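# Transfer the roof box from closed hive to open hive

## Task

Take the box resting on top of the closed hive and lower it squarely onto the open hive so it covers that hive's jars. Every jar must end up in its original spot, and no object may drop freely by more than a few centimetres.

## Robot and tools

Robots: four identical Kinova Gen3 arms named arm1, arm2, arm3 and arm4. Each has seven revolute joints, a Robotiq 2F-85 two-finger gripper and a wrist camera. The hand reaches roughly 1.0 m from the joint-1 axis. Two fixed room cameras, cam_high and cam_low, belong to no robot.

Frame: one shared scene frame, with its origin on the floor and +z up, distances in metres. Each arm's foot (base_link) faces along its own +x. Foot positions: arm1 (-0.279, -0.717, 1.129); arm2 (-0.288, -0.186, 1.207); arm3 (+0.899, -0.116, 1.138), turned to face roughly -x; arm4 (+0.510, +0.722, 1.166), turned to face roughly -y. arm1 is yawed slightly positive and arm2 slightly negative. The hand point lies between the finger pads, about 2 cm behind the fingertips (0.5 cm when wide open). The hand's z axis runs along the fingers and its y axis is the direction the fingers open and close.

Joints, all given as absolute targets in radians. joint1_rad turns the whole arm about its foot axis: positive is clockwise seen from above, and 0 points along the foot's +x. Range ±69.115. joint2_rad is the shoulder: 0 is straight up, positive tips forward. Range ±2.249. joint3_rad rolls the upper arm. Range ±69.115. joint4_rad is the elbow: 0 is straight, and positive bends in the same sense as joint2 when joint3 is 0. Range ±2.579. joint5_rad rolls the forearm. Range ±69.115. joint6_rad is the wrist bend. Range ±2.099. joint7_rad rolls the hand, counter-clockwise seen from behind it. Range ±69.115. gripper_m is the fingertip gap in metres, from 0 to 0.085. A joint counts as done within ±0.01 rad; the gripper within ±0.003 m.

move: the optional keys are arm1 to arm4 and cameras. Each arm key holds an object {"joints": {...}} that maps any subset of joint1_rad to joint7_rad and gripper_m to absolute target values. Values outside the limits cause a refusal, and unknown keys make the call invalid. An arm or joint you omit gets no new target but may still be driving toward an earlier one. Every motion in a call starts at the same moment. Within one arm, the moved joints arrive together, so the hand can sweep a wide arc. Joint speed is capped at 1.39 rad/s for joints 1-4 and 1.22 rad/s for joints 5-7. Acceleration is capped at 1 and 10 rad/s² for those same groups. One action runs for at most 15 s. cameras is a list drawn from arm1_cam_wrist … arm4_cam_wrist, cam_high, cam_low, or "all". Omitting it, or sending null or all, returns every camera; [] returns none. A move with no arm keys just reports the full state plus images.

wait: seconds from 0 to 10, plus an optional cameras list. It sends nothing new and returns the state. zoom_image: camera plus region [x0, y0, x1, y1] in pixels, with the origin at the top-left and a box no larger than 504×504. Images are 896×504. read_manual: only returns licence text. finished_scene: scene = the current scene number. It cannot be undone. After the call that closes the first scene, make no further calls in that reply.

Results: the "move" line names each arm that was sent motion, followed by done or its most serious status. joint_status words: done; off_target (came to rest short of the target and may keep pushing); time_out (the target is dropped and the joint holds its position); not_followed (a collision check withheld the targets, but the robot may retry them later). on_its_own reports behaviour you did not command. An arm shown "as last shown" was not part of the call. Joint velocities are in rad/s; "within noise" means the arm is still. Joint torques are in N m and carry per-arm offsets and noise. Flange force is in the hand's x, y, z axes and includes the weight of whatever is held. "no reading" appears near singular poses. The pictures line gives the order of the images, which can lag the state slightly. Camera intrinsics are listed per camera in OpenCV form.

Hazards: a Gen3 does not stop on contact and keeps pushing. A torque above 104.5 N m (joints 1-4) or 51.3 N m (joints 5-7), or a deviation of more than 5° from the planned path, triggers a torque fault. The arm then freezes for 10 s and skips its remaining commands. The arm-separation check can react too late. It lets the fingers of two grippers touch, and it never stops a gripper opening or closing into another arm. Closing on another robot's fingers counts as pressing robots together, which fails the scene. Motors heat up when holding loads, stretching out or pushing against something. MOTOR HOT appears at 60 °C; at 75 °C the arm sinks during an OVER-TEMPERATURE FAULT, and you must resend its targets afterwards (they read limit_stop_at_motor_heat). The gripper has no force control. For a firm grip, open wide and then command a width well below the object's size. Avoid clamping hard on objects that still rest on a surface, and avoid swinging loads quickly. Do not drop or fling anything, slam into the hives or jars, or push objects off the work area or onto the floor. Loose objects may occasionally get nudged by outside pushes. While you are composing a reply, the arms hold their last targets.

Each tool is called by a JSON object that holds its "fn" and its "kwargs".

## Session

{"fn": "move", "kwargs": {"cameras": ["cam_high","cam_low","arm1_cam_wrist"]}}

{"fn": "zoom_image", "kwargs": {"camera": "cam_high", "region": [300, 160, 540, 460]}}

{"fn": "zoom_image", "kwargs": {"camera": "cam_low", "region": [320, 180, 570, 330]}}

Scene clock: 0.00 s.
Joint torques (N m): no reading
Motor temperatures (°C): arm1=[33 31 29 28 36 40 45] | arm2=[31 30 29 32 41 41 39] | arm3=[32 32 30 28 43 41 36] | arm4=[32 33 31 29 36 38 47]
Flange force (N): no reading
Joint velocities: within noise
arm1.joint_positions: joint1_rad=+0.739 joint2_rad=-0.309 joint3_rad=-0.073 joint4_rad=+1.526 joint5_rad=-0.035 joint6_rad=+2.053 joint7_rad=+1.729 gripper_m=+0.085
arm1.joint_status: not commanded
arm1.hand: x=-0.1624 y=-0.7726 z=+1.6145 quat_wxyz=(+0.063, -0.072, -0.995, -0.026) (m; scene frame)
arm2.joint_positions: joint1_rad=+0.144 joint2_rad=-0.390 joint3_rad=-0.061 joint4_rad=+1.580 joint5_rad=-0.081 joint6_rad=+2.052 joint7_rad=+1.384 gripper_m=+0.085
arm2.joint_status: not commanded
arm2.hand: x=-0.1931 y=-0.2089 z=+1.6896 quat_wxyz=(+0.047, -0.198, -0.979, -0.028) (m; scene frame)
arm3.joint_positions: joint1_rad=+0.307 joint2_rad=-0.383 joint3_rad=-0.042 joint4_rad=+1.450 joint5_rad=-0.072 joint6_rad=+1.990 joint7_rad=+1.345 gripper_m=+0.085
arm3.joint_status: not commanded
arm3.hand: x=+0.7573 y=-0.0966 z=+1.6550 quat_wxyz=(-0.027, -0.986, +0.161, +0.041) (m; scene frame)
arm4.joint_positions: joint1_rad=-0.456 joint2_rad=-0.317 joint3_rad=-0.060 joint4_rad=+1.454 joint5_rad=+0.009 joint6_rad=+2.008 joint7_rad=+1.355 gripper_m=+0.085
arm4.joint_status: not commanded
arm4.hand: x=+0.5438 y=+0.5786 z=+1.6739 quat_wxyz=(+0.001, -0.639, -0.769, +0.013) (m; scene frame)
pictures: arm1_cam_wrist, cam_high, cam_low

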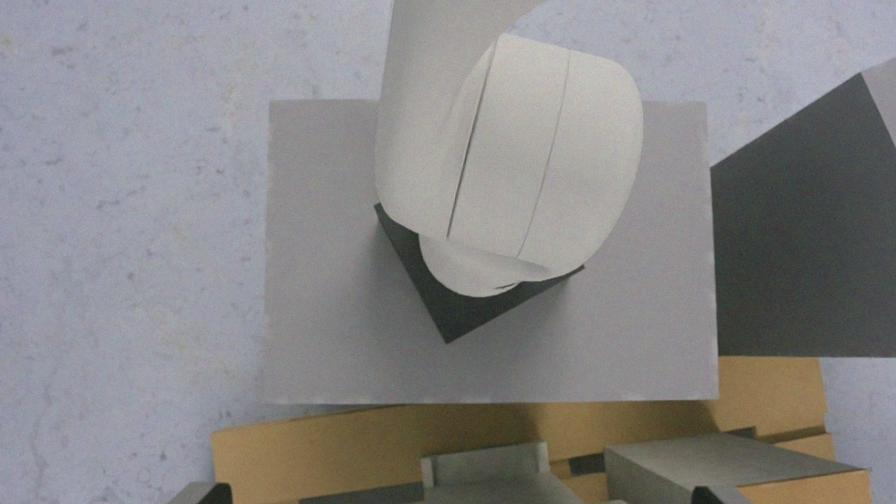

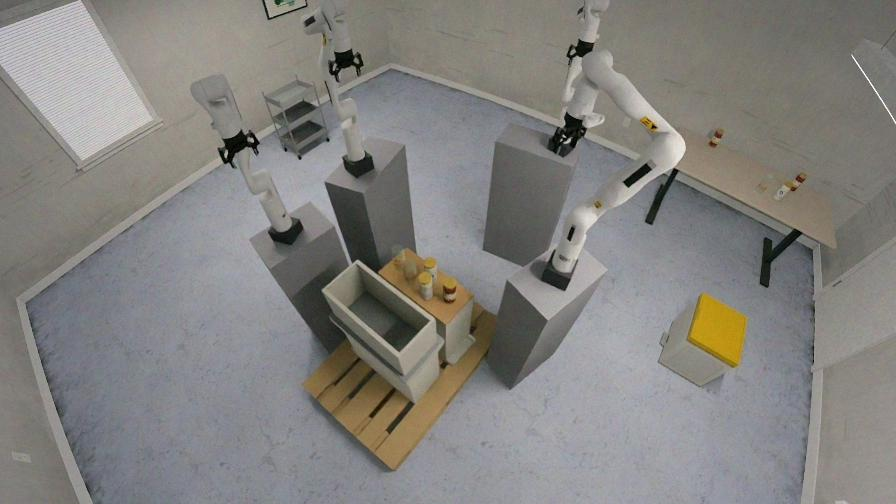

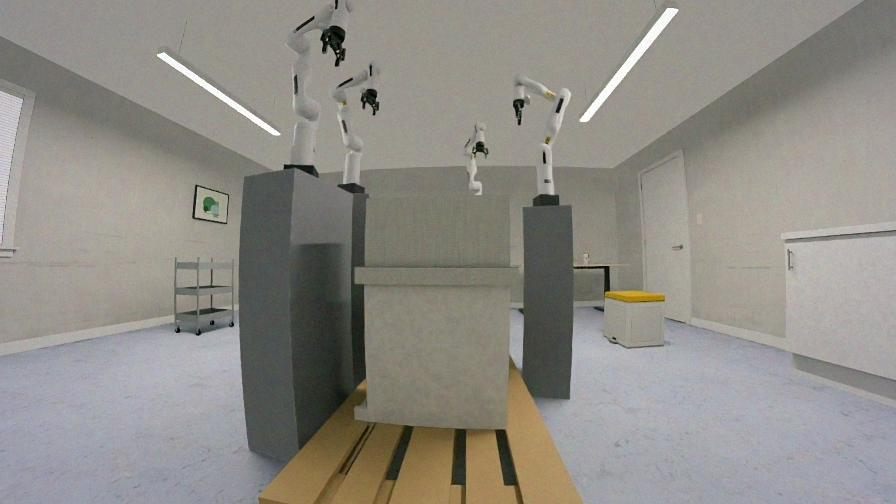

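Scaled by 1.680 from the camera's 896x504 image, which has a finer 1280x720 frame.

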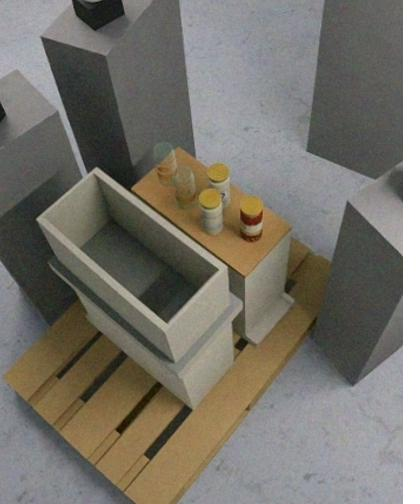

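Scaled by 2.016 from the camera's 896x504 image, which has a finer 1280x720 frame.

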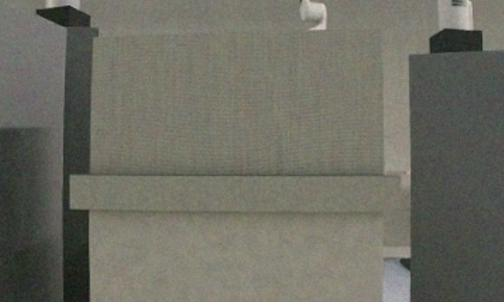

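{"fn": "move", "kwargs": {"arm1": {"joints":{"joint1_rad":0.361,"joint2_rad":0.6286,"joint3_rad":0,"joint4_rad":0.4907,"joint5_rad":0,"joint6_rad":2.0223,"joint7_rad":0.0096}}, "arm2": {"joints":{"joint1_rad":-0.297,"joint2_rad":0.372,"joint3_rad":0,"joint4_rad":0.7796,"joint5_rad":0,"joint6_rad":1.990,"joint7_rad":1.432}}, "arm3": {"joints":{"joint1_rad":-0.302,"joint2_rad":0.4308,"joint3_rad":0,"joint4_rad":0.9603,"joint5_rad":0,"joint6_rad":1.7505,"joint7_rad":1.130}}, "cameras": []}}

{"fn": "wait", "kwargs": {"seconds": 1, "cameras": ["arm1_cam_wrist","arm2_cam_wrist","arm3_cam_wrist","cam_high"]}}

Scene clock: 19.67 s.
Joint torques (N m): arm1=[-1.22 -19.26 -0.26 -8.59 -0.02 0.2 0.11] | arm2=[-0.12 -14.38 -0.61 -8.78 -0.05 0.25 0.05] | arm3=[0.27 -16.66 0.27 -7.55 -0.15 -0.17 0.21] | arm4=[-0.67 -0.89 1.12 -7.1 -0.38 -0.13 -0.13]
Motor temperatures (°C): arm1=[33 31 29 28 36 40 45] | arm2=[31 30 29 32 41 41 39] | arm3=[32 32 30 28 43 41 36] | arm4=[32 33 31 29 36 38 47]
Flange force (N): arm1=no reading | arm2=[6.3 -0.9 5.8] | arm3=[-3.8 2.7 -5.0] | arm4=[0.8 2.5 -3.6]
move: arm1 done; arm2 done; arm3 done
Joint velocities: within noise
arm1.joint_positions: joint1_rad=+0.361 joint2_rad=+0.629 joint3_rad=+0.000 joint4_rad=+0.491 joint5_rad=+0.000 joint6_rad=+2.022 joint7_rad=+0.010 gripper_m=+0.085
arm1.joint_status: all done
arm1.hand: x=+0.2510 y=-0.7522 z=+1.5799 quat_wxyz=(+0.004, -0.707, -0.707, -0.004) (m; scene frame)
arm2.joint_positions: joint1_rad=-0.297 joint2_rad=+0.372 joint3_rad=+0.000 joint4_rad=+0.780 joint5_rad=+0.000 joint6_rad=+1.990 joint7_rad=+1.432 gripper_m=+0.085
arm2.joint_status: all done
arm2.hand: x=+0.1489 y=-0.1505 z=+1.7035 quat_wxyz=(-0.003, +0.000, -1.000, -0.001) (m; scene frame)
arm3.joint_positions: joint1_rad=-0.302 joint2_rad=+0.431 joint3_rad=+0.000 joint4_rad=+0.960 joint5_rad=+0.000 joint6_rad=+1.751 joint7_rad=+1.130 gripper_m=+0.085
arm3.joint_status: all done
arm3.hand: x=+0.4501 y=-0.3003 z=+1.5502 quat_wxyz=(+0.000, -1.000, +0.000, +0.000) (m; scene frame)
arm4: as last shown
pictures: none
No camera images: "cameras" was empty.

Scene clock: 20.67 s.
Joint torques (N m): arm1=[-1.28 -19.28 -0.28 -8.51 0 0.2 0.16] | arm2=[-0.09 -14.32 -0.62 -8.8 -0.05 0.24 0.07] | arm3=[0.23 -16.64 0.2 -7.48 -0.16 -0.21 0.2] | arm4=[-0.66 -0.89 1.03 -7.04 -0.37 -0.14 -0.12]
Motor temperatures (°C): arm1=[33 31 29 28 36 40 45] | arm2=[31 30 29 32 41 41 39] | arm3=[32 32 30 28 43 41 36] | arm4=[32 33 31 29 36 38 47]
Flange force (N): arm1=no reading | arm2=[6.5 -0.8 5.9] | arm3=[-4.1 2.7 -5.4] | arm4=[0.7 2.2 -3.9]
Joint velocities: within noise
arm1.joint_positions: joint1_rad=+0.361 joint2_rad=+0.629 joint3_rad=+0.000 joint4_rad=+0.491 joint5_rad=+0.000 joint6_rad=+2.022 joint7_rad=+0.010 gripper_m=+0.085
arm1.joint_status: all done
arm1.hand: x=+0.2510 y=-0.7522 z=+1.5799 quat_wxyz=(+0.004, -0.707, -0.707, -0.004) (m; scene frame)
arm2.joint_positions: joint1_rad=-0.297 joint2_rad=+0.372 joint3_rad=+0.000 joint4_rad=+0.780 joint5_rad=+0.000 joint6_rad=+1.990 joint7_rad=+1.432 gripper_m=+0.085
arm2.joint_status: all done
arm2.hand: x=+0.1489 y=-0.1505 z=+1.7035 quat_wxyz=(-0.003, +0.000, -1.000, -0.001) (m; scene frame)
arm3.joint_positions: joint1_rad=-0.302 joint2_rad=+0.431 joint3_rad=+0.000 joint4_rad=+0.960 joint5_rad=+0.000 joint6_rad=+1.751 joint7_rad=+1.130 gripper_m=+0.085
arm3.joint_status: all done
arm3.hand: x=+0.4501 y=-0.3004 z=+1.5502 quat_wxyz=(+0.000, -1.000, +0.000, +0.000) (m; scene frame)
arm4.joint_positions: joint1_rad=-0.456 joint2_rad=-0.317 joint3_rad=-0.060 joint4_rad=+1.454 joint5_rad=+0.009 joint6_rad=+2.008 joint7_rad=+1.355 gripper_m=+0.085
arm4.joint_status: not commanded
arm4.hand: x=+0.5438 y=+0.5786 z=+1.6739 quat_wxyz=(+0.001, -0.639, -0.769, +0.013) (m; scene frame)
wait: 1.00 s; at rest by 0.27 s
pictures: arm1_cam_wrist, arm2_cam_wrist, arm3_cam_wrist, cam_high

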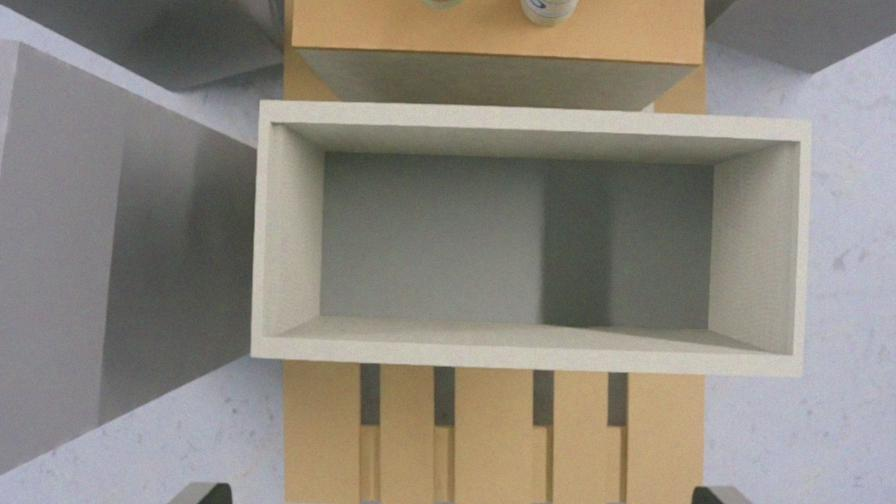

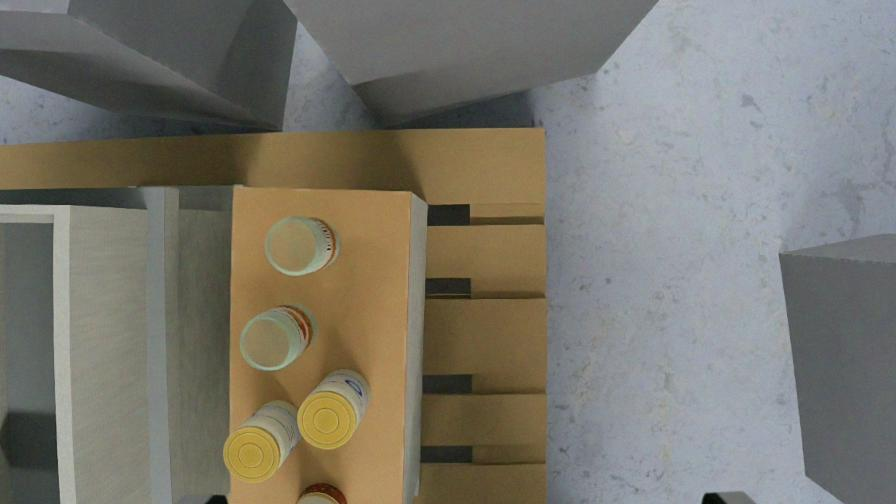

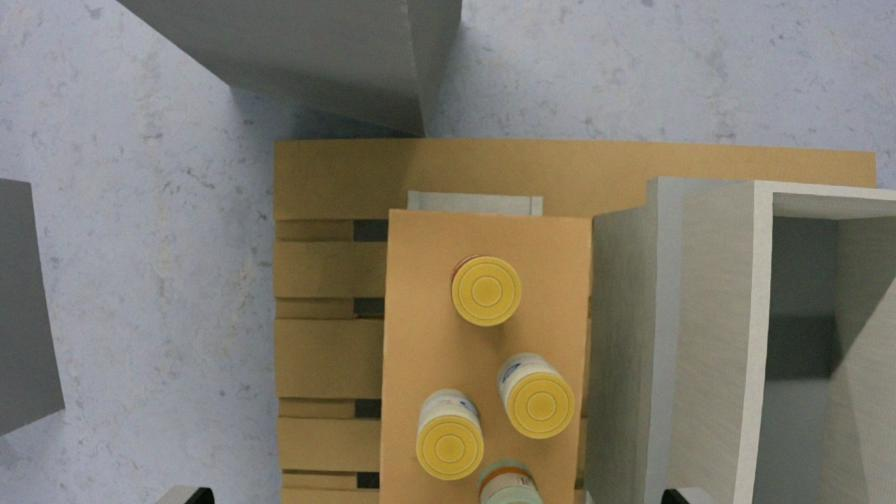

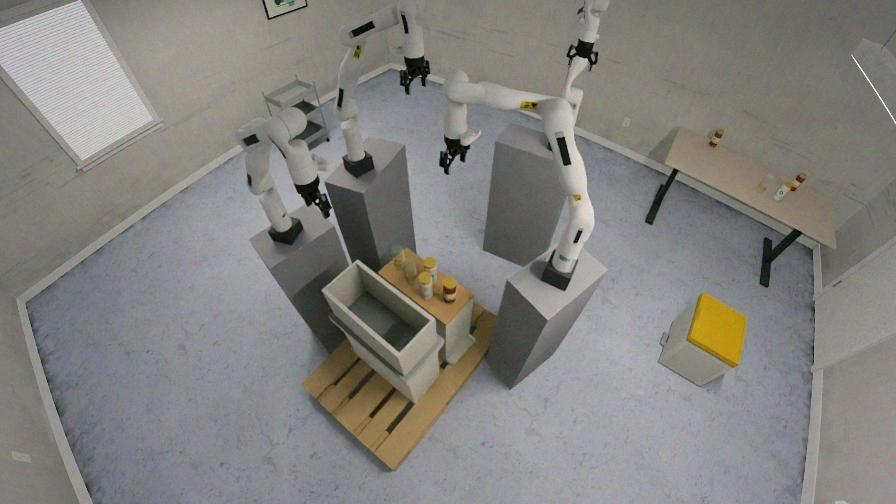

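{"fn": "move", "kwargs": {"arm1": {"joints":{"joint1_rad":1.7}}, "arm3": {"joints":{"joint1_rad":-0.9510,"joint2_rad":1.1229,"joint3_rad":0,"joint4_rad":0.5875,"joint5_rad":0,"joint6_rad":1.4312,"joint7_rad":-1.1285}}, "cameras": []}}

{"fn": "move", "kwargs": {"arm2": {"joints":{"joint1_rad":0.7596,"joint2_rad":0.9823,"joint3_rad":0,"joint4_rad":1.1456,"joint5_rad":0,"joint6_rad":1.0137,"joint7_rad":4.0378}}, "cameras": []}}

{"fn": "wait", "kwargs": {"seconds": 1, "cameras": ["arm2_cam_wrist","arm3_cam_wrist"]}}

Scene clock: 80.70 s.
Joint torques (N m): arm1=[-1.06 -19.54 -0.19 -8.51 0.05 0.28 0.1] | arm2=[-0.13 -14.34 -0.62 -8.77 -0.03 0.23 0.08] | arm3=[0.36 -26.53 0.54 -7.58 -0.17 -0.31 0.19] | arm4=[-0.68 -0.9 1 -7.1 -0.43 -0.16 -0.11]
Motor temperatures (°C): arm1=[33 32 29 28 36 40 45] | arm2=[31 31 29 32 41 41 39] | arm3=[32 32 30 29 43 41 37] | arm4=[32 33 31 30 36 38 47]
Flange force (N): arm1=no reading | arm2=[6.3 -0.9 5.7] | arm3=[11.2 4.9 -2.9] | arm4=[0.7 2.1 -3.7]
move: arm1 done; arm3 done
Joint velocities: within noise
arm1.joint_positions: joint1_rad=+1.700 joint2_rad=+0.629 joint3_rad=+0.000 joint4_rad=+0.491 joint5_rad=+0.000 joint6_rad=+2.022 joint7_rad=+0.010 gripper_m=+0.085
arm1.joint_status: all done
arm1.hand: x=-0.1861 y=-1.2453 z=+1.5737 quat_wxyz=(+0.006, -0.993, -0.116, -0.001) (m; scene frame)
arm2, arm4: as last shown
arm3.joint_positions: joint1_rad=-0.951 joint2_rad=+1.123 joint3_rad=+0.000 joint4_rad=+0.587 joint5_rad=+0.000 joint6_rad=+1.431 joint7_rad=-1.129 gripper_m=+0.085
arm3.joint_status: all done
arm3.hand: x=+0.5574 y=-0.7170 z=+1.2505 quat_wxyz=(-0.001, -0.693, +0.721, +0.000) (m; scene frame)
pictures: none
No camera images: "cameras" was empty.

Scene clock: 83.67 s.
Joint torques (N m): arm1=[-1.02 -19.54 -0.15 -8.56 0.01 0.27 0.15] | arm2=[-0.22 -22.99 -0.39 -8.26 -0.01 0.15 0.05] | arm3=[0.37 -26.4 0.44 -7.68 -0.15 -0.31 0.18] | arm4=[-0.76 -0.89 1.04 -7.1 -0.41 -0.15 -0.1]
Motor temperatures (°C): arm1=[33 33 29 28 36 40 45] | arm2=[31 31 29 32 41 41 39] | arm3=[32 32 30 29 43 41 37] | arm4=[32 33 31 30 36 38 47]
Flange force (N): arm1=no reading | arm2=[-5.3 3.9 -1.1] | arm3=[9.8 4.2 -2.8] | arm4=[0.8 2.2 -3.7]
move: arm2 done
Joint velocities: within noise
arm1.joint_positions: joint1_rad=+1.700 joint2_rad=+0.629 joint3_rad=+0.000 joint4_rad=+0.491 joint5_rad=+0.000 joint6_rad=+2.022 joint7_rad=+0.010 gripper_m=+0.085
arm1.joint_status: not commanded
arm1.hand: x=-0.1861 y=-1.2453 z=+1.5737 quat_wxyz=(+0.006, -0.993, -0.116, -0.001) (m; scene frame)
arm2.joint_positions: joint1_rad=+0.760 joint2_rad=+0.982 joint3_rad=+0.000 joint4_rad=+1.146 joint5_rad=+0.000 joint6_rad=+1.014 joint7_rad=+4.038 gripper_m=+0.085
arm2.joint_status: all done
arm2.hand: x=+0.0671 y=-0.6910 z=+1.2496 quat_wxyz=(-0.003, +0.699, -0.715, +0.001) (m; scene frame)
arm3, arm4: as last shown
arm3.hand: x=+0.5574 y=-0.7169 z=+1.2505 quat_wxyz=(-0.001, -0.693, +0.721, +0.000) (m; scene frame)
pictures: none
No camera images: "cameras" was empty.

Scene clock: 84.67 s.
Joint torques (N m): arm1=[-1.08 -19.46 -0.18 -8.56 0.02 0.28 0.12] | arm2=[-0.22 -23.01 -0.42 -8.3 0 0.14 0.06] | arm3=[0.34 -26.49 0.47 -7.58 -0.13 -0.31 0.22] | arm4=[-0.67 -0.93 1.11 -7.09 -0.39 -0.19 -0.12]
Motor temperatures (°C): arm1=[33 33 29 28 36 40 45] | arm2=[31 31 29 32 41 41 39] | arm3=[32 32 30 29 43 41 37] | arm4=[32 33 31 30 36 38 47]
Flange force (N): arm1=no reading | arm2=[-5.4 4.0 -1.1] | arm3=[11.0 4.8 -3.0] | arm4=[0.7 2.5 -3.9]
Joint velocities: within noise
arm1.joint_positions: joint1_rad=+1.700 joint2_rad=+0.629 joint3_rad=+0.000 joint4_rad=+0.491 joint5_rad=+0.000 joint6_rad=+2.022 joint7_rad=+0.010 gripper_m=+0.085
arm1.joint_status: not commanded
arm1.hand: x=-0.1861 y=-1.2453 z=+1.5737 quat_wxyz=(+0.006, -0.993, -0.116, -0.001) (m; scene frame)
arm2.joint_positions: joint1_rad=+0.760 joint2_rad=+0.982 joint3_rad=+0.000 joint4_rad=+1.146 joint5_rad=+0.000 joint6_rad=+1.014 joint7_rad=+4.038 gripper_m=+0.085
arm2.joint_status: all done
arm2.hand: x=+0.0671 y=-0.6910 z=+1.2496 quat_wxyz=(-0.003, +0.699, -0.715, +0.001) (m; scene frame)
arm3.joint_positions: joint1_rad=-0.951 joint2_rad=+1.123 joint3_rad=+0.000 joint4_rad=+0.587 joint5_rad=+0.000 joint6_rad=+1.431 joint7_rad=-1.129 gripper_m=+0.085
arm3.joint_status: not commanded
arm3.hand: x=+0.5574 y=-0.7169 z=+1.2505 quat_wxyz=(-0.001, -0.693, +0.721, +0.000) (m; scene frame)
arm4.joint_positions: joint1_rad=-0.456 joint2_rad=-0.317 joint3_rad=-0.060 joint4_rad=+1.454 joint5_rad=+0.009 joint6_rad=+2.008 joint7_rad=+1.355 gripper_m=+0.085
arm4.joint_status: not commanded
arm4.hand: x=+0.5438 y=+0.5786 z=+1.6739 quat_wxyz=(+0.001, -0.639, -0.769, +0.013) (m; scene frame)
wait: 1.00 s; at rest by 0.27 s
pictures: arm2_cam_wrist, arm3_cam_wrist

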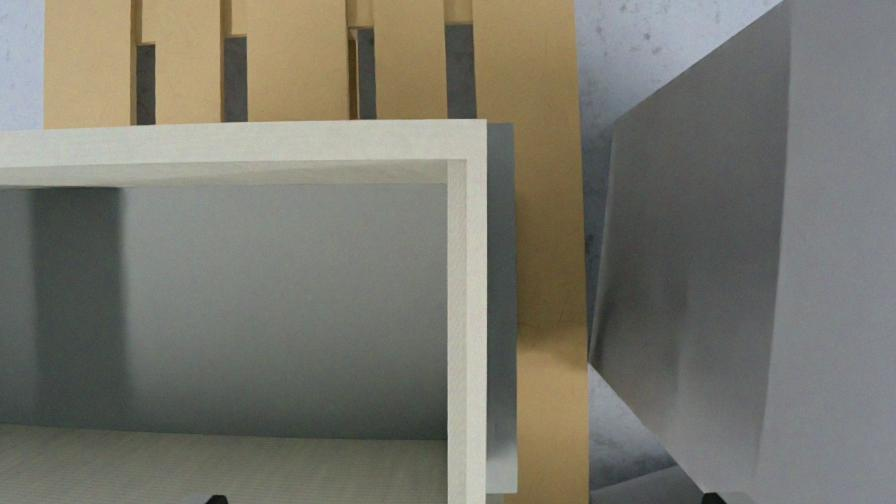

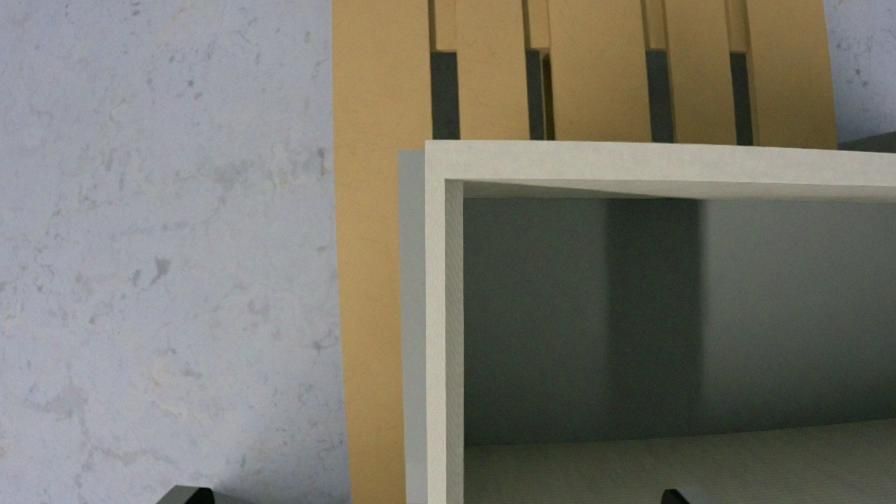

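{"fn": "move", "kwargs": {"arm2": {"joints":{"joint1_rad":0.7605,"joint2_rad":1.2273,"joint4_rad":1.1384,"joint6_rad":0.7759,"joint7_rad":4.0387}}, "arm3": {"joints":{"joint1_rad":-0.9449,"joint2_rad":1.2824,"joint4_rad":0.7190,"joint6_rad":1.1402,"joint7_rad":-1.1224}}, "cameras": []}}

{"fn": "wait", "kwargs": {"seconds": 1, "cameras": ["arm2_cam_wrist","arm3_cam_wrist"]}}

Scene clock: 101.60 s.
Joint torques (N m): arm1=[-1.08 -19.48 -0.17 -8.58 0.01 0.25 0.12] | arm2=[-0.23 -23.88 -0.33 -6.93 -0.02 0.15 0.07] | arm3=[0.32 -26.86 0.56 -6.89 -0.14 -0.29 0.22] | arm4=[-0.69 -0.9 1.06 -7.06 -0.41 -0.13 -0.14]
Motor temperatures (°C): arm1=[33 33 29 28 36 40 45] | arm2=[31 31 29 32 41 41 39] | arm3=[32 33 30 29 43 41 37] | arm4=[32 33 31 30 36 38 47]
Flange force (N): arm1=no reading | arm2=[-5.0 3.6 -2.7] | arm3=[9.0 3.9 -0.5] | arm4=[0.7 2.2 -3.8]
move: arm2 done; arm3 done
Joint velocities: within noise
arm1.joint_positions: joint1_rad=+1.700 joint2_rad=+0.629 joint3_rad=+0.000 joint4_rad=+0.491 joint5_rad=+0.000 joint6_rad=+2.022 joint7_rad=+0.010 gripper_m=+0.085
arm1.joint_status: not commanded
arm1.hand: x=-0.1861 y=-1.2453 z=+1.5737 quat_wxyz=(+0.006, -0.993, -0.116, -0.001) (m; scene frame)
arm2.joint_positions: joint1_rad=+0.761 joint2_rad=+1.227 joint3_rad=+0.000 joint4_rad=+1.138 joint5_rad=+0.000 joint6_rad=+0.776 joint7_rad=+4.039 gripper_m=+0.085
arm2.joint_status: all done
arm2.hand: x=+0.0672 y=-0.6908 z=+1.0996 quat_wxyz=(-0.003, +0.699, -0.715, +0.001) (m; scene frame)
arm3.joint_positions: joint1_rad=-0.945 joint2_rad=+1.282 joint3_rad=+0.000 joint4_rad=+0.719 joint5_rad=+0.000 joint6_rad=+1.140 joint7_rad=-1.122 gripper_m=+0.085
arm3.joint_status: all done
arm3.hand: x=+0.5543 y=-0.7137 z=+1.1004 quat_wxyz=(-0.001, -0.693, +0.721, +0.000) (m; scene frame)
arm4: as last shown
pictures: none
No camera images: "cameras" was empty.

Scene clock: 102.60 s.
Joint torques (N m): arm1=[-1.13 -19.47 -0.24 -8.53 0 0.31 0.16] | arm2=[-0.19 -23.86 -0.34 -6.94 0 0.15 0.04] | arm3=[0.47 -26.78 0.5 -6.97 -0.09 -0.28 0.23] | arm4=[-0.67 -0.91 1.02 -7.05 -0.38 -0.13 -0.07]
Motor temperatures (°C): arm1=[33 33 29 28 36 40 45] | arm2=[31 31 29 32 41 41 39] | arm3=[32 33 30 29 43 41 37] | arm4=[32 33 31 30 36 38 47]
Flange force (N): arm1=no reading | arm2=[-5.1 3.7 -2.7] | arm3=[8.2 3.2 -0.6] | arm4=[0.7 2.4 -3.9]
Joint velocities: within noise
arm1.joint_positions: joint1_rad=+1.700 joint2_rad=+0.629 joint3_rad=+0.000 joint4_rad=+0.491 joint5_rad=+0.000 joint6_rad=+2.022 joint7_rad=+0.010 gripper_m=+0.085
arm1.joint_status: not commanded
arm1.hand: x=-0.1861 y=-1.2453 z=+1.5737 quat_wxyz=(+0.006, -0.993, -0.116, -0.001) (m; scene frame)
arm2.joint_positions: joint1_rad=+0.761 joint2_rad=+1.227 joint3_rad=+0.000 joint4_rad=+1.138 joint5_rad=+0.000 joint6_rad=+0.776 joint7_rad=+4.039 gripper_m=+0.085
arm2.joint_status: all done
arm2.hand: x=+0.0672 y=-0.6908 z=+1.0996 quat_wxyz=(-0.003, +0.699, -0.715, +0.001) (m; scene frame)
arm3.joint_positions: joint1_rad=-0.945 joint2_rad=+1.282 joint3_rad=+0.000 joint4_rad=+0.719 joint5_rad=+0.000 joint6_rad=+1.140 joint7_rad=-1.122 gripper_m=+0.085
arm3.joint_status: all done
arm3.hand: x=+0.5543 y=-0.7137 z=+1.1004 quat_wxyz=(-0.001, -0.693, +0.721, +0.000) (m; scene frame)
arm4.joint_positions: joint1_rad=-0.456 joint2_rad=-0.317 joint3_rad=-0.060 joint4_rad=+1.454 joint5_rad=+0.009 joint6_rad=+2.008 joint7_rad=+1.355 gripper_m=+0.085
arm4.joint_status: not commanded
arm4.hand: x=+0.5438 y=+0.5786 z=+1.6739 quat_wxyz=(+0.001, -0.639, -0.769, +0.013) (m; scene frame)
wait: 1.00 s; at rest by 0.27 s
pictures: arm2_cam_wrist, arm3_cam_wrist

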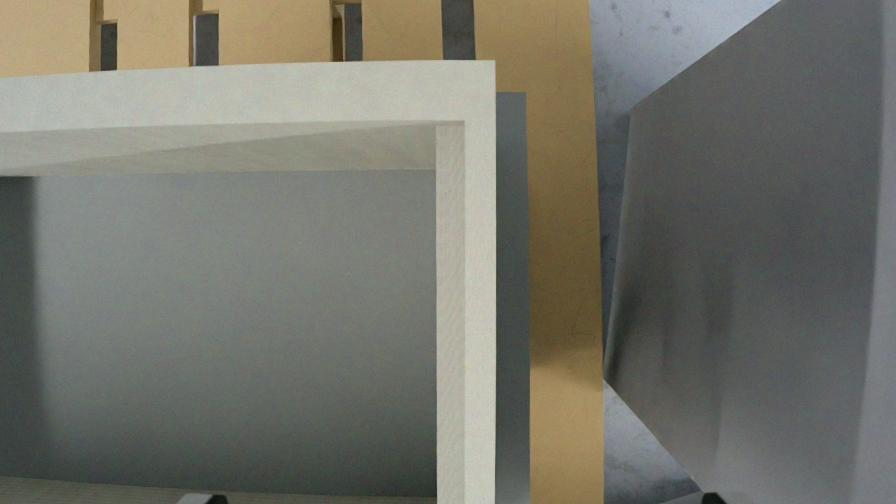

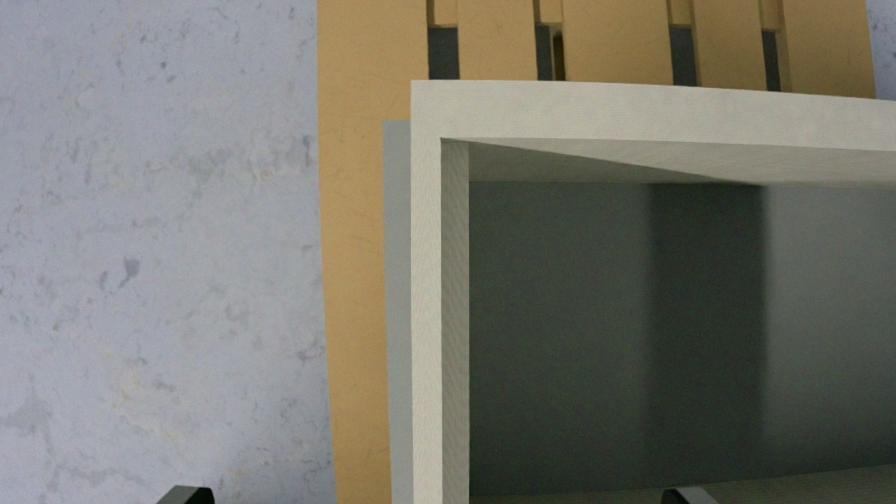

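{"fn": "move", "kwargs": {"arm2": {"joints":{"joint1_rad":0.7621,"joint2_rad":1.4922,"joint4_rad":0.9748,"joint6_rad":0.6746,"joint7_rad":4.0403}}, "arm3": {"joints":{"joint1_rad":-0.9439,"joint2_rad":1.5199,"joint4_rad":0.5970,"joint6_rad":1.0247,"joint7_rad":-1.1214}}, "cameras": ["arm2_cam_wrist","arm3_cam_wrist"]}}

{"fn": "move", "kwargs": {"arm2": {"joints":{"joint1_rad":0.7621,"joint2_rad":1.5844,"joint4_rad":0.8882,"joint6_rad":0.6690,"joint7_rad":4.0403}}, "arm3": {"joints":{"joint1_rad":-0.9439,"joint2_rad":1.6147,"joint4_rad":0.5028,"joint6_rad":1.0241,"joint7_rad":-1.1214}}, "cameras": []}}

{"fn": "move", "kwargs": {"arm2": {"joints":{"gripper_m":0.035}}, "arm3": {"joints":{"gripper_m":0.035}}, "cameras": ["arm2_cam_wrist","arm3_cam_wrist","cam_low"]}}

{"fn": "zoom_image", "kwargs": {"camera": "cam_low", "region": [340, 150, 540, 300]}}

Scene clock: 126.83 s.
Joint torques (N m): arm1=[-1.09 -19.49 -0.18 -8.58 0.01 0.26 0.17] | arm2=[-0.2 -24.28 -0.34 -6.24 -0.01 0.14 0.07] | arm3=[0.32 -27.15 0.53 -6.51 -0.12 -0.26 0.21] | arm4=[-0.64 -0.89 1.04 -7.01 -0.41 -0.18 -0.06]
Motor temperatures (°C): arm1=[33 34 29 28 36 40 45] | arm2=[31 32 29 32 41 41 39] | arm3=[32 34 30 29 43 41 37] | arm4=[32 33 31 30 36 38 47]
Flange force (N): arm1=no reading | arm2=[-5.3 3.8 -4.2] | arm3=[9.5 4.2 1.5] | arm4=[0.7 2.4 -4.2]
move: arm2 done; arm3 done
Joint velocities: within noise
arm1.joint_positions: joint1_rad=+1.700 joint2_rad=+0.629 joint3_rad=+0.000 joint4_rad=+0.491 joint5_rad=+0.000 joint6_rad=+2.022 joint7_rad=+0.010 gripper_m=+0.085
arm1.joint_status: not commanded
arm1.hand: x=-0.1861 y=-1.2453 z=+1.5737 quat_wxyz=(+0.006, -0.993, -0.116, -0.001) (m; scene frame)
arm2.joint_positions: joint1_rad=+0.762 joint2_rad=+1.492 joint3_rad=+0.000 joint4_rad=+0.975 joint5_rad=+0.000 joint6_rad=+0.675 joint7_rad=+4.040 gripper_m=+0.085
arm2.joint_status: all done
arm2.hand: x=+0.0668 y=-0.6907 z=+0.9698 quat_wxyz=(-0.003, +0.699, -0.715, +0.001) (m; scene frame)
arm3.joint_positions: joint1_rad=-0.944 joint2_rad=+1.520 joint3_rad=+0.000 joint4_rad=+0.597 joint5_rad=+0.000 joint6_rad=+1.025 joint7_rad=-1.121 gripper_m=+0.085
arm3.joint_status: all done
arm3.hand: x=+0.5537 y=-0.7133 z=+0.9702 quat_wxyz=(-0.001, -0.693, +0.721, +0.000) (m; scene frame)
arm4: as last shown
pictures: arm2_cam_wrist, arm3_cam_wrist

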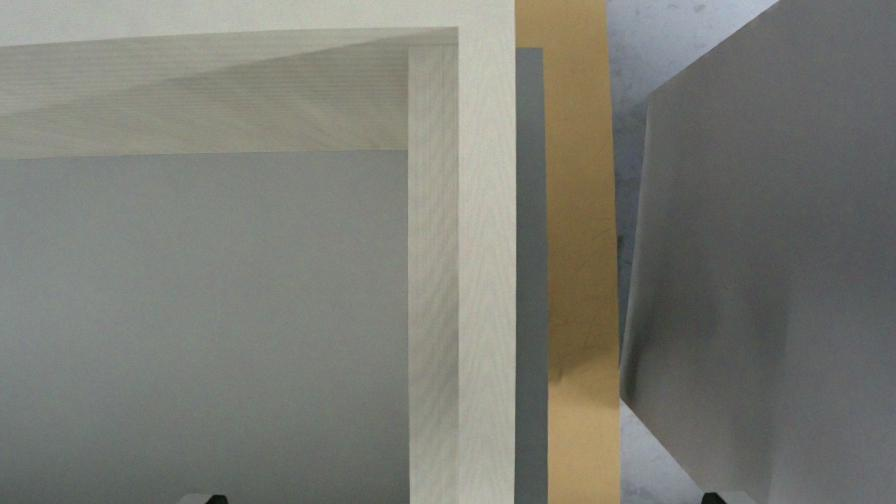

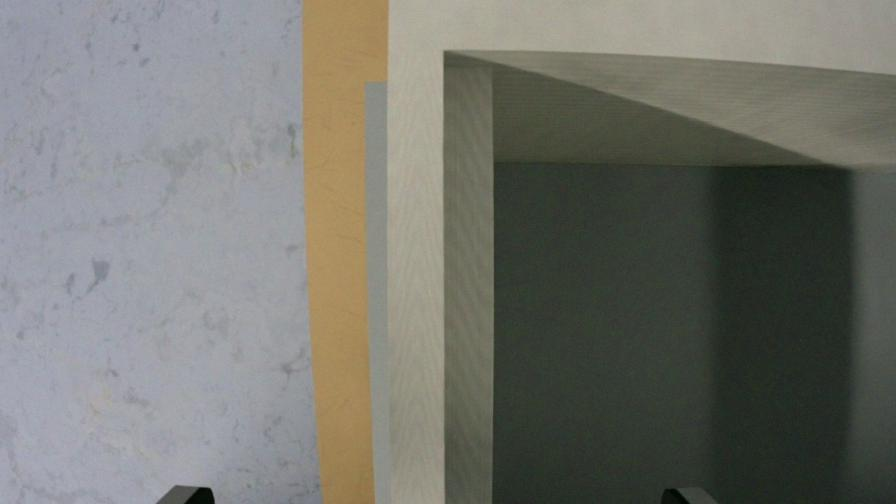

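Scene clock: 127.77 s.
Joint torques (N m): arm1=[-1.06 -19.49 -0.16 -8.61 -0.01 0.25 0.14] | arm2=[-0.22 -24.3 -0.34 -6.22 -0.03 0.15 0.06] | arm3=[0.4 -27.1 0.5 -6.43 -0.15 -0.31 0.24] | arm4=[-0.71 -0.92 1.06 -7.09 -0.42 -0.16 -0.11]
Motor temperatures (°C): arm1=[33 34 29 28 36 40 45] | arm2=[31 32 29 32 41 41 39] | arm3=[32 34 30 29 43 41 37] | arm4=[32 33 31 30 36 38 47]
Flange force (N): arm1=no reading | arm2=[-5.8 4.1 -4.9] | arm3=no reading | arm4=[0.7 2.3 -3.8]
move: arm2 done; arm3 done
Joint velocities: within noise
arm1.joint_positions: joint1_rad=+1.700 joint2_rad=+0.629 joint3_rad=+0.000 joint4_rad=+0.491 joint5_rad=+0.000 joint6_rad=+2.022 joint7_rad=+0.010 gripper_m=+0.085
arm1.joint_status: not commanded
arm1.hand: x=-0.1861 y=-1.2453 z=+1.5737 quat_wxyz=(+0.006, -0.993, -0.116, -0.001) (m; scene frame)
arm2.joint_positions: joint1_rad=+0.762 joint2_rad=+1.584 joint3_rad=+0.000 joint4_rad=+0.888 joint5_rad=+0.000 joint6_rad=+0.669 joint7_rad=+4.040 gripper_m=+0.085
arm2.joint_status: all done
arm2.hand: x=+0.0670 y=-0.6905 z=+0.9299 quat_wxyz=(-0.003, +0.699, -0.715, +0.001) (m; scene frame)
arm3.joint_positions: joint1_rad=-0.944 joint2_rad=+1.615 joint3_rad=+0.000 joint4_rad=+0.503 joint5_rad=+0.000 joint6_rad=+1.024 joint7_rad=-1.121 gripper_m=+0.085
arm3.joint_status: all done
arm3.hand: x=+0.5537 y=-0.7133 z=+0.9301 quat_wxyz=(-0.001, -0.693, +0.721, +0.000) (m; scene frame)
arm4: as last shown
pictures: none
No camera images: "cameras" was empty.

Scene clock: 128.70 s.
Joint torques (N m): arm1=[-1.15 -19.43 -0.22 -8.55 0.02 0.23 0.11] | arm2=[-0.21 -24.25 -0.33 -6.22 -0.02 0.15 0.04] | arm3=[0.34 -27.1 0.54 -6.39 -0.16 -0.3 0.27] | arm4=[-0.71 -0.85 1 -7.18 -0.42 -0.13 -0.05]
Motor temperatures (°C): arm1=[33 34 29 28 36 40 45] | arm2=[31 32 29 32 41 41 39] | arm3=[32 34 30 29 43 41 37] | arm4=[32 33 31 30 36 38 47]
Flange force (N): arm1=no reading | arm2=[-5.8 4.2 -5.0] | arm3=no reading | arm4=[0.9 2.3 -3.3]
move: arm2 done; arm3 done
Joint velocities: within noise
arm1.joint_positions: joint1_rad=+1.700 joint2_rad=+0.629 joint3_rad=+0.000 joint4_rad=+0.491 joint5_rad=+0.000 joint6_rad=+2.022 joint7_rad=+0.010 gripper_m=+0.085
arm1.joint_status: not commanded
arm1.hand: x=-0.1861 y=-1.2453 z=+1.5737 quat_wxyz=(+0.006, -0.993, -0.116, -0.001) (m; scene frame)
arm2.joint_positions: joint1_rad=+0.762 joint2_rad=+1.584 joint3_rad=+0.000 joint4_rad=+0.888 joint5_rad=+0.000 joint6_rad=+0.669 joint7_rad=+4.040 gripper_m=+0.035
arm2.joint_status: all done
arm2.hand: x=+0.0670 y=-0.6905 z=+0.9299 quat_wxyz=(-0.003, +0.699, -0.715, +0.001) (m; scene frame)
arm3.joint_positions: joint1_rad=-0.944 joint2_rad=+1.615 joint3_rad=+0.000 joint4_rad=+0.503 joint5_rad=+0.000 joint6_rad=+1.024 joint7_rad=-1.121 gripper_m=+0.035
arm3.joint_status: all done
arm3.hand: x=+0.5537 y=-0.7133 z=+0.9301 quat_wxyz=(-0.001, -0.693, +0.721, +0.000) (m; scene frame)
arm4: as last shown
pictures: arm2_cam_wrist, arm3_cam_wrist, cam_low

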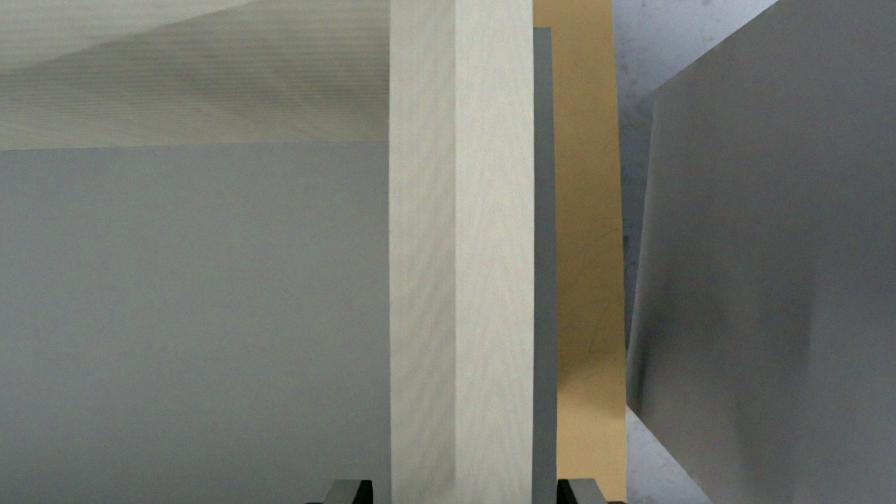

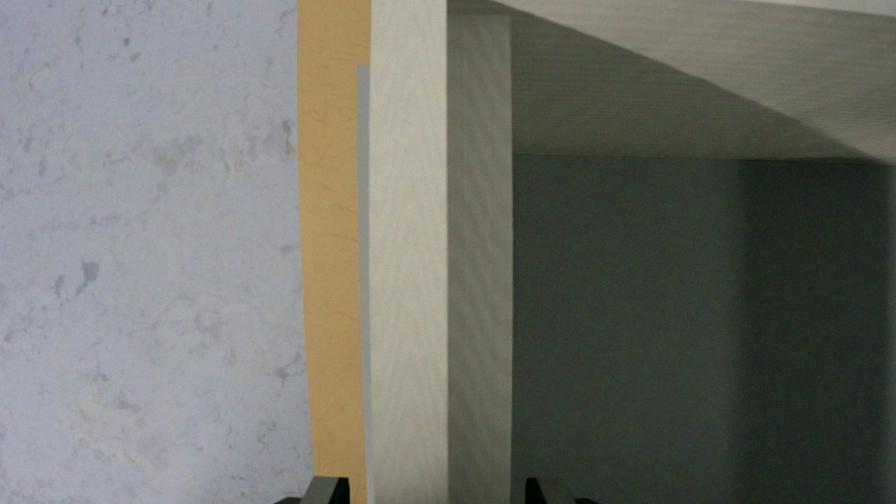

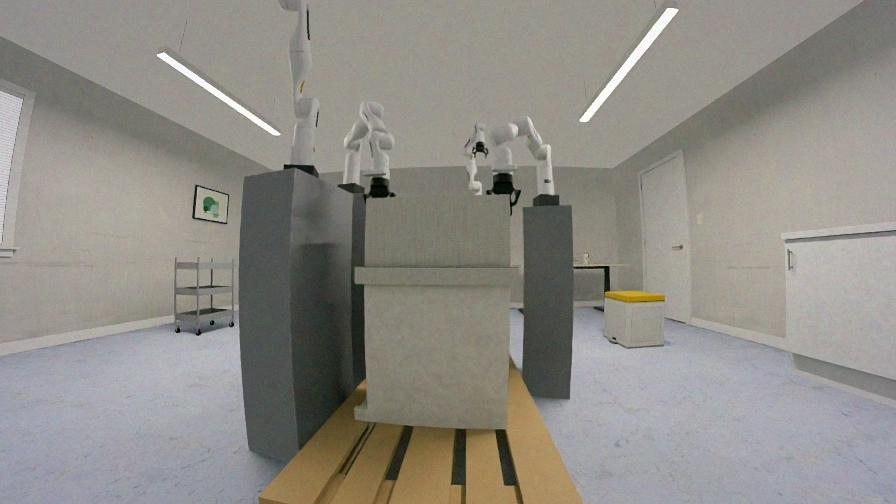

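Scaled by 2.520 from the camera's 896x504 image, which has a finer 1280x720 frame.

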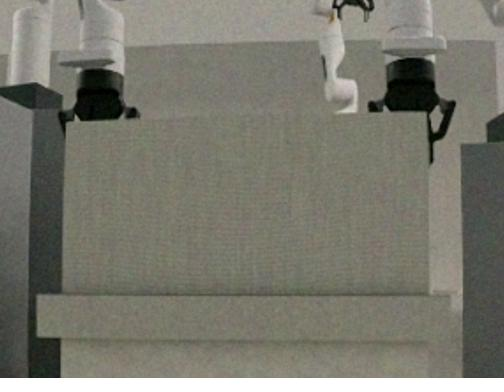

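{"fn": "move", "kwargs": {"arm2": {"joints":{"gripper_m":0.008}}, "cameras": []}}

{"fn": "move", "kwargs": {"arm3": {"joints":{"gripper_m":0.005}}, "cameras": []}}

{"fn": "wait", "kwargs": {"seconds": 0.5, "cameras": []}}

Scene clock: 134.63 s.
Joint torques (N m): arm1=[-1.1 -19.42 -0.2 -8.52 0.01 0.27 0.15] | arm2=[3.78 -21.67 3.01 -4.13 1.29 0.81 0.65] | arm3=[0.35 -27.15 0.52 -6.41 -0.18 -0.31 0.25] | arm4=[-0.68 -0.88 0.99 -7.04 -0.43 -0.12 -0.11]
Motor temperatures (°C): arm1=[33 34 29 28 36 40 45] | arm2=[31 32 29 32 41 41 39] | arm3=[32 34 30 29 43 41 37] | arm4=[32 33 31 30 36 38 47]
Flange force (N): arm1=no reading | arm2=[-6.5 -4.5 -6.1] | arm3=no reading | arm4=[0.7 2.1 -3.9]
move: arm2 off_target
Joint velocities: within noise
arm1.joint_positions: joint1_rad=+1.700 joint2_rad=+0.629 joint3_rad=+0.000 joint4_rad=+0.491 joint5_rad=+0.000 joint6_rad=+2.022 joint7_rad=+0.010 gripper_m=+0.085
arm1.joint_status: not commanded
arm1.hand: x=-0.1861 y=-1.2453 z=+1.5737 quat_wxyz=(+0.006, -0.993, -0.116, -0.001) (m; scene frame)
arm2.joint_positions: joint1_rad=+0.762 joint2_rad=+1.584 joint3_rad=+0.000 joint4_rad=+0.888 joint5_rad=+0.000 joint6_rad=+0.669 joint7_rad=+4.040 gripper_m=+0.018
arm2.joint_status: gripper_m off_target (ended at +0.018, target +0.008)
arm2.hand: x=+0.0670 y=-0.6906 z=+0.9299 quat_wxyz=(-0.003, +0.699, -0.715, +0.001) (m; scene frame)
arm3.joint_positions: joint1_rad=-0.944 joint2_rad=+1.615 joint3_rad=+0.000 joint4_rad=+0.503 joint5_rad=+0.000 joint6_rad=+1.024 joint7_rad=-1.121 gripper_m=+0.035
arm3.joint_status: not commanded
arm3.hand: x=+0.5537 y=-0.7133 z=+0.9301 quat_wxyz=(-0.001, -0.693, +0.721, +0.000) (m; scene frame)
arm4: as last shown
pictures: none
No camera images: "cameras" was empty.

Scene clock: 135.37 s.
Joint torques (N m): arm1=[-1.13 -19.47 -0.21 -8.63 0.05 0.29 0.17] | arm2=[4.03 -20.78 3.07 -3.78 1.2 0.87 0.47] | arm3=[-8.77 -24.23 -5.58 -4.13 -3.95 0.96 -0.61] | arm4=[-0.67 -0.86 1 -7.1 -0.43 -0.13 -0.12]
Motor temperatures (°C): arm1=[33 34 29 28 36 40 45] | arm2=[31 32 29 32 41 41 39] | arm3=[32 34 30 29 43 41 37] | arm4=[32 33 31 30 36 38 47]
Flange force (N): arm1=no reading | arm2=[-6.4 -4.7 -7.4] | arm3=no reading | arm4=[0.8 2.1 -3.6]
move: arm3 off_target
Joint velocities: within noise
arm1.joint_positions: joint1_rad=+1.700 joint2_rad=+0.629 joint3_rad=+0.000 joint4_rad=+0.491 joint5_rad=+0.000 joint6_rad=+2.022 joint7_rad=+0.010 gripper_m=+0.085
arm1.joint_status: not commanded
arm1.hand: x=-0.1861 y=-1.2453 z=+1.5737 quat_wxyz=(+0.006, -0.993, -0.116, -0.001) (m; scene frame)
arm2, arm4: as last shown
arm2.hand: x=+0.0670 y=-0.6905 z=+0.9299 quat_wxyz=(-0.003, +0.699, -0.715, +0.001) (m; scene frame)
arm3.joint_positions: joint1_rad=-0.944 joint2_rad=+1.615 joint3_rad=+0.000 joint4_rad=+0.503 joint5_rad=+0.000 joint6_rad=+1.024 joint7_rad=-1.121 gripper_m=+0.018
arm3.joint_status: gripper_m off_target (ended at +0.018, target +0.005)
arm3.hand: x=+0.5536 y=-0.7133 z=+0.9301 quat_wxyz=(-0.001, -0.693, +0.721, +0.000) (m; scene frame)
pictures: none
No camera images: "cameras" was empty.

Scene clock: 135.87 s.
Joint torques (N m): arm1=[-1.04 -19.45 -0.25 -8.58 0.03 0.3 0.13] | arm2=[4 -20.78 3.12 -3.74 1.21 0.86 0.46] | arm3=[-9.3 -24.11 -5.86 -4.19 -4.06 1.03 -0.61] | arm4=[-0.67 -0.91 1 -7.12 -0.36 -0.17 -0.09]
Motor temperatures (°C): arm1=[33 34 29 28 36 40 45] | arm2=[31 32 29 32 41 41 39] | arm3=[32 34 30 29 43 41 37] | arm4=[32 33 31 30 36 38 47]
Flange force (N): arm1=no reading | arm2=[-6.2 -4.8 -7.3] | arm3=no reading | arm4=[0.8 2.2 -3.7]
Joint velocities: within noise
arm1.joint_positions: joint1_rad=+1.700 joint2_rad=+0.629 joint3_rad=+0.000 joint4_rad=+0.491 joint5_rad=+0.000 joint6_rad=+2.022 joint7_rad=+0.010 gripper_m=+0.085
arm1.joint_status: not commanded
arm1.hand: x=-0.1861 y=-1.2453 z=+1.5737 quat_wxyz=(+0.006, -0.993, -0.116, -0.001) (m; scene frame)
arm2.joint_positions: joint1_rad=+0.762 joint2_rad=+1.584 joint3_rad=+0.000 joint4_rad=+0.888 joint5_rad=+0.000 joint6_rad=+0.669 joint7_rad=+4.040 gripper_m=+0.018
arm2.joint_status: not commanded
arm2.hand: x=+0.0670 y=-0.6905 z=+0.9299 quat_wxyz=(-0.003, +0.699, -0.715, +0.001) (m; scene frame)
arm3.joint_positions: joint1_rad=-0.944 joint2_rad=+1.615 joint3_rad=+0.000 joint4_rad=+0.503 joint5_rad=+0.000 joint6_rad=+1.024 joint7_rad=-1.121 gripper_m=+0.018
arm3.joint_status: gripper_m off_target (ended at +0.018, target +0.005)
arm3.hand: x=+0.5537 y=-0.7133 z=+0.9301 quat_wxyz=(-0.001, -0.693, +0.721, +0.000) (m; scene frame)
arm4.joint_positions: joint1_rad=-0.456 joint2_rad=-0.317 joint3_rad=-0.060 joint4_rad=+1.454 joint5_rad=+0.009 joint6_rad=+2.008 joint7_rad=+1.355 gripper_m=+0.085
arm4.joint_status: not commanded
arm4.hand: x=+0.5438 y=+0.5786 z=+1.6739 quat_wxyz=(+0.001, -0.639, -0.769, +0.013) (m; scene frame)
wait: 0.50 s; at rest by 0.27 s
pictures: none
No camera images: "cameras" was empty.

{"fn": "move", "kwargs": {"arm3": {"joints":{"joint1_rad":-0.9420,"joint7_rad":-1.1196}}, "cameras": []}}

{"fn": "wait", "kwargs": {"seconds": 0.5, "cameras": []}}

Scene clock: 146.80 s.
Joint torques (N m): arm1=[-1.06 -19.34 -0.16 -8.56 0.01 0.23 0.12] | arm2=[4.01 -20.89 3.08 -3.88 1.19 0.8 0.46] | arm3=[-1.01 -23.91 -1.02 -3.97 -1.41 1.15 -0.55] | arm4=[-0.69 -0.84 1.02 -7.05 -0.43 -0.15 -0.12]
Motor temperatures (°C): arm1=[33 34 29 28 36 40 45] | arm2=[31 32 29 32 41 41 39] | arm3=[32 34 30 29 43 41 37] | arm4=[32 33 31 30 36 38 47]
Flange force (N): arm1=no reading | arm2=[-6.5 -4.6 -7.4] | arm3=no reading | arm4=[0.8 2.1 -3.8]
move: arm3 done
Joint velocities: within noise
arm1.joint_positions: joint1_rad=+1.700 joint2_rad=+0.629 joint3_rad=+0.000 joint4_rad=+0.491 joint5_rad=+0.000 joint6_rad=+2.022 joint7_rad=+0.010 gripper_m=+0.085
arm1.joint_status: not commanded
arm1.hand: x=-0.1861 y=-1.2453 z=+1.5737 quat_wxyz=(+0.006, -0.993, -0.116, -0.001) (m; scene frame)
arm2, arm4: as last shown
arm2.hand: x=+0.0670 y=-0.6906 z=+0.9299 quat_wxyz=(-0.003, +0.699, -0.715, +0.001) (m; scene frame)
arm3.joint_positions: joint1_rad=-0.942 joint2_rad=+1.615 joint3_rad=+0.000 joint4_rad=+0.503 joint5_rad=+0.000 joint6_rad=+1.024 joint7_rad=-1.120 gripper_m=+0.018
arm3.joint_status: all done
arm3.hand: x=+0.5526 y=-0.7127 z=+0.9301 quat_wxyz=(-0.001, -0.693, +0.721, +0.000) (m; scene frame)
pictures: none
No camera images: "cameras" was empty.

Scene clock: 147.30 s.
Joint torques (N m): arm1=[-1.07 -19.49 -0.19 -8.53 0.01 0.26 0.15] | arm2=[4.02 -20.87 3.1 -3.89 1.18 0.79 0.44] | arm3=[-0.41 -23.99 -0.68 -4.04 -1.16 1.05 -0.49] | arm4=[-0.65 -0.93 1.08 -7.05 -0.42 -0.18 -0.06]
Motor temperatures (°C): arm1=[33 34 29 28 36 40 45] | arm2=[31 32 29 32 41 41 39] | arm3=[32 34 30 29 43 41 37] | arm4=[32 33 31 30 36 38 47]
Flange force (N): arm1=no reading | arm2=[-6.5 -4.5 -7.4] | arm3=no reading | arm4=[0.7 2.5 -4.1]
Joint velocities: within noise
arm1.joint_positions: joint1_rad=+1.700 joint2_rad=+0.629 joint3_rad=+0.000 joint4_rad=+0.491 joint5_rad=+0.000 joint6_rad=+2.022 joint7_rad=+0.010 gripper_m=+0.085
arm1.joint_status: not commanded
arm1.hand: x=-0.1861 y=-1.2453 z=+1.5737 quat_wxyz=(+0.006, -0.993, -0.116, -0.001) (m; scene frame)
arm2.joint_positions: joint1_rad=+0.762 joint2_rad=+1.584 joint3_rad=+0.000 joint4_rad=+0.888 joint5_rad=+0.000 joint6_rad=+0.669 joint7_rad=+4.040 gripper_m=+0.018
arm2.joint_status: not commanded
arm2.hand: x=+0.0670 y=-0.6906 z=+0.9299 quat_wxyz=(-0.003, +0.699, -0.715, +0.001) (m; scene frame)
arm3.joint_positions: joint1_rad=-0.942 joint2_rad=+1.615 joint3_rad=+0.000 joint4_rad=+0.503 joint5_rad=+0.000 joint6_rad=+1.024 joint7_rad=-1.120 gripper_m=+0.018
arm3.joint_status: all done
arm3.hand: x=+0.5525 y=-0.7127 z=+0.9301 quat_wxyz=(-0.001, -0.693, +0.721, +0.000) (m; scene frame)
arm4.joint_positions: joint1_rad=-0.456 joint2_rad=-0.317 joint3_rad=-0.060 joint4_rad=+1.454 joint5_rad=+0.009 joint6_rad=+2.008 joint7_rad=+1.355 gripper_m=+0.085
arm4.joint_status: not commanded
arm4.hand: x=+0.5438 y=+0.5786 z=+1.6739 quat_wxyz=(+0.001, -0.639, -0.769, +0.013) (m; scene frame)
wait: 0.50 s; at rest by 0.27 s
pictures: none
No camera images: "cameras" was empty.


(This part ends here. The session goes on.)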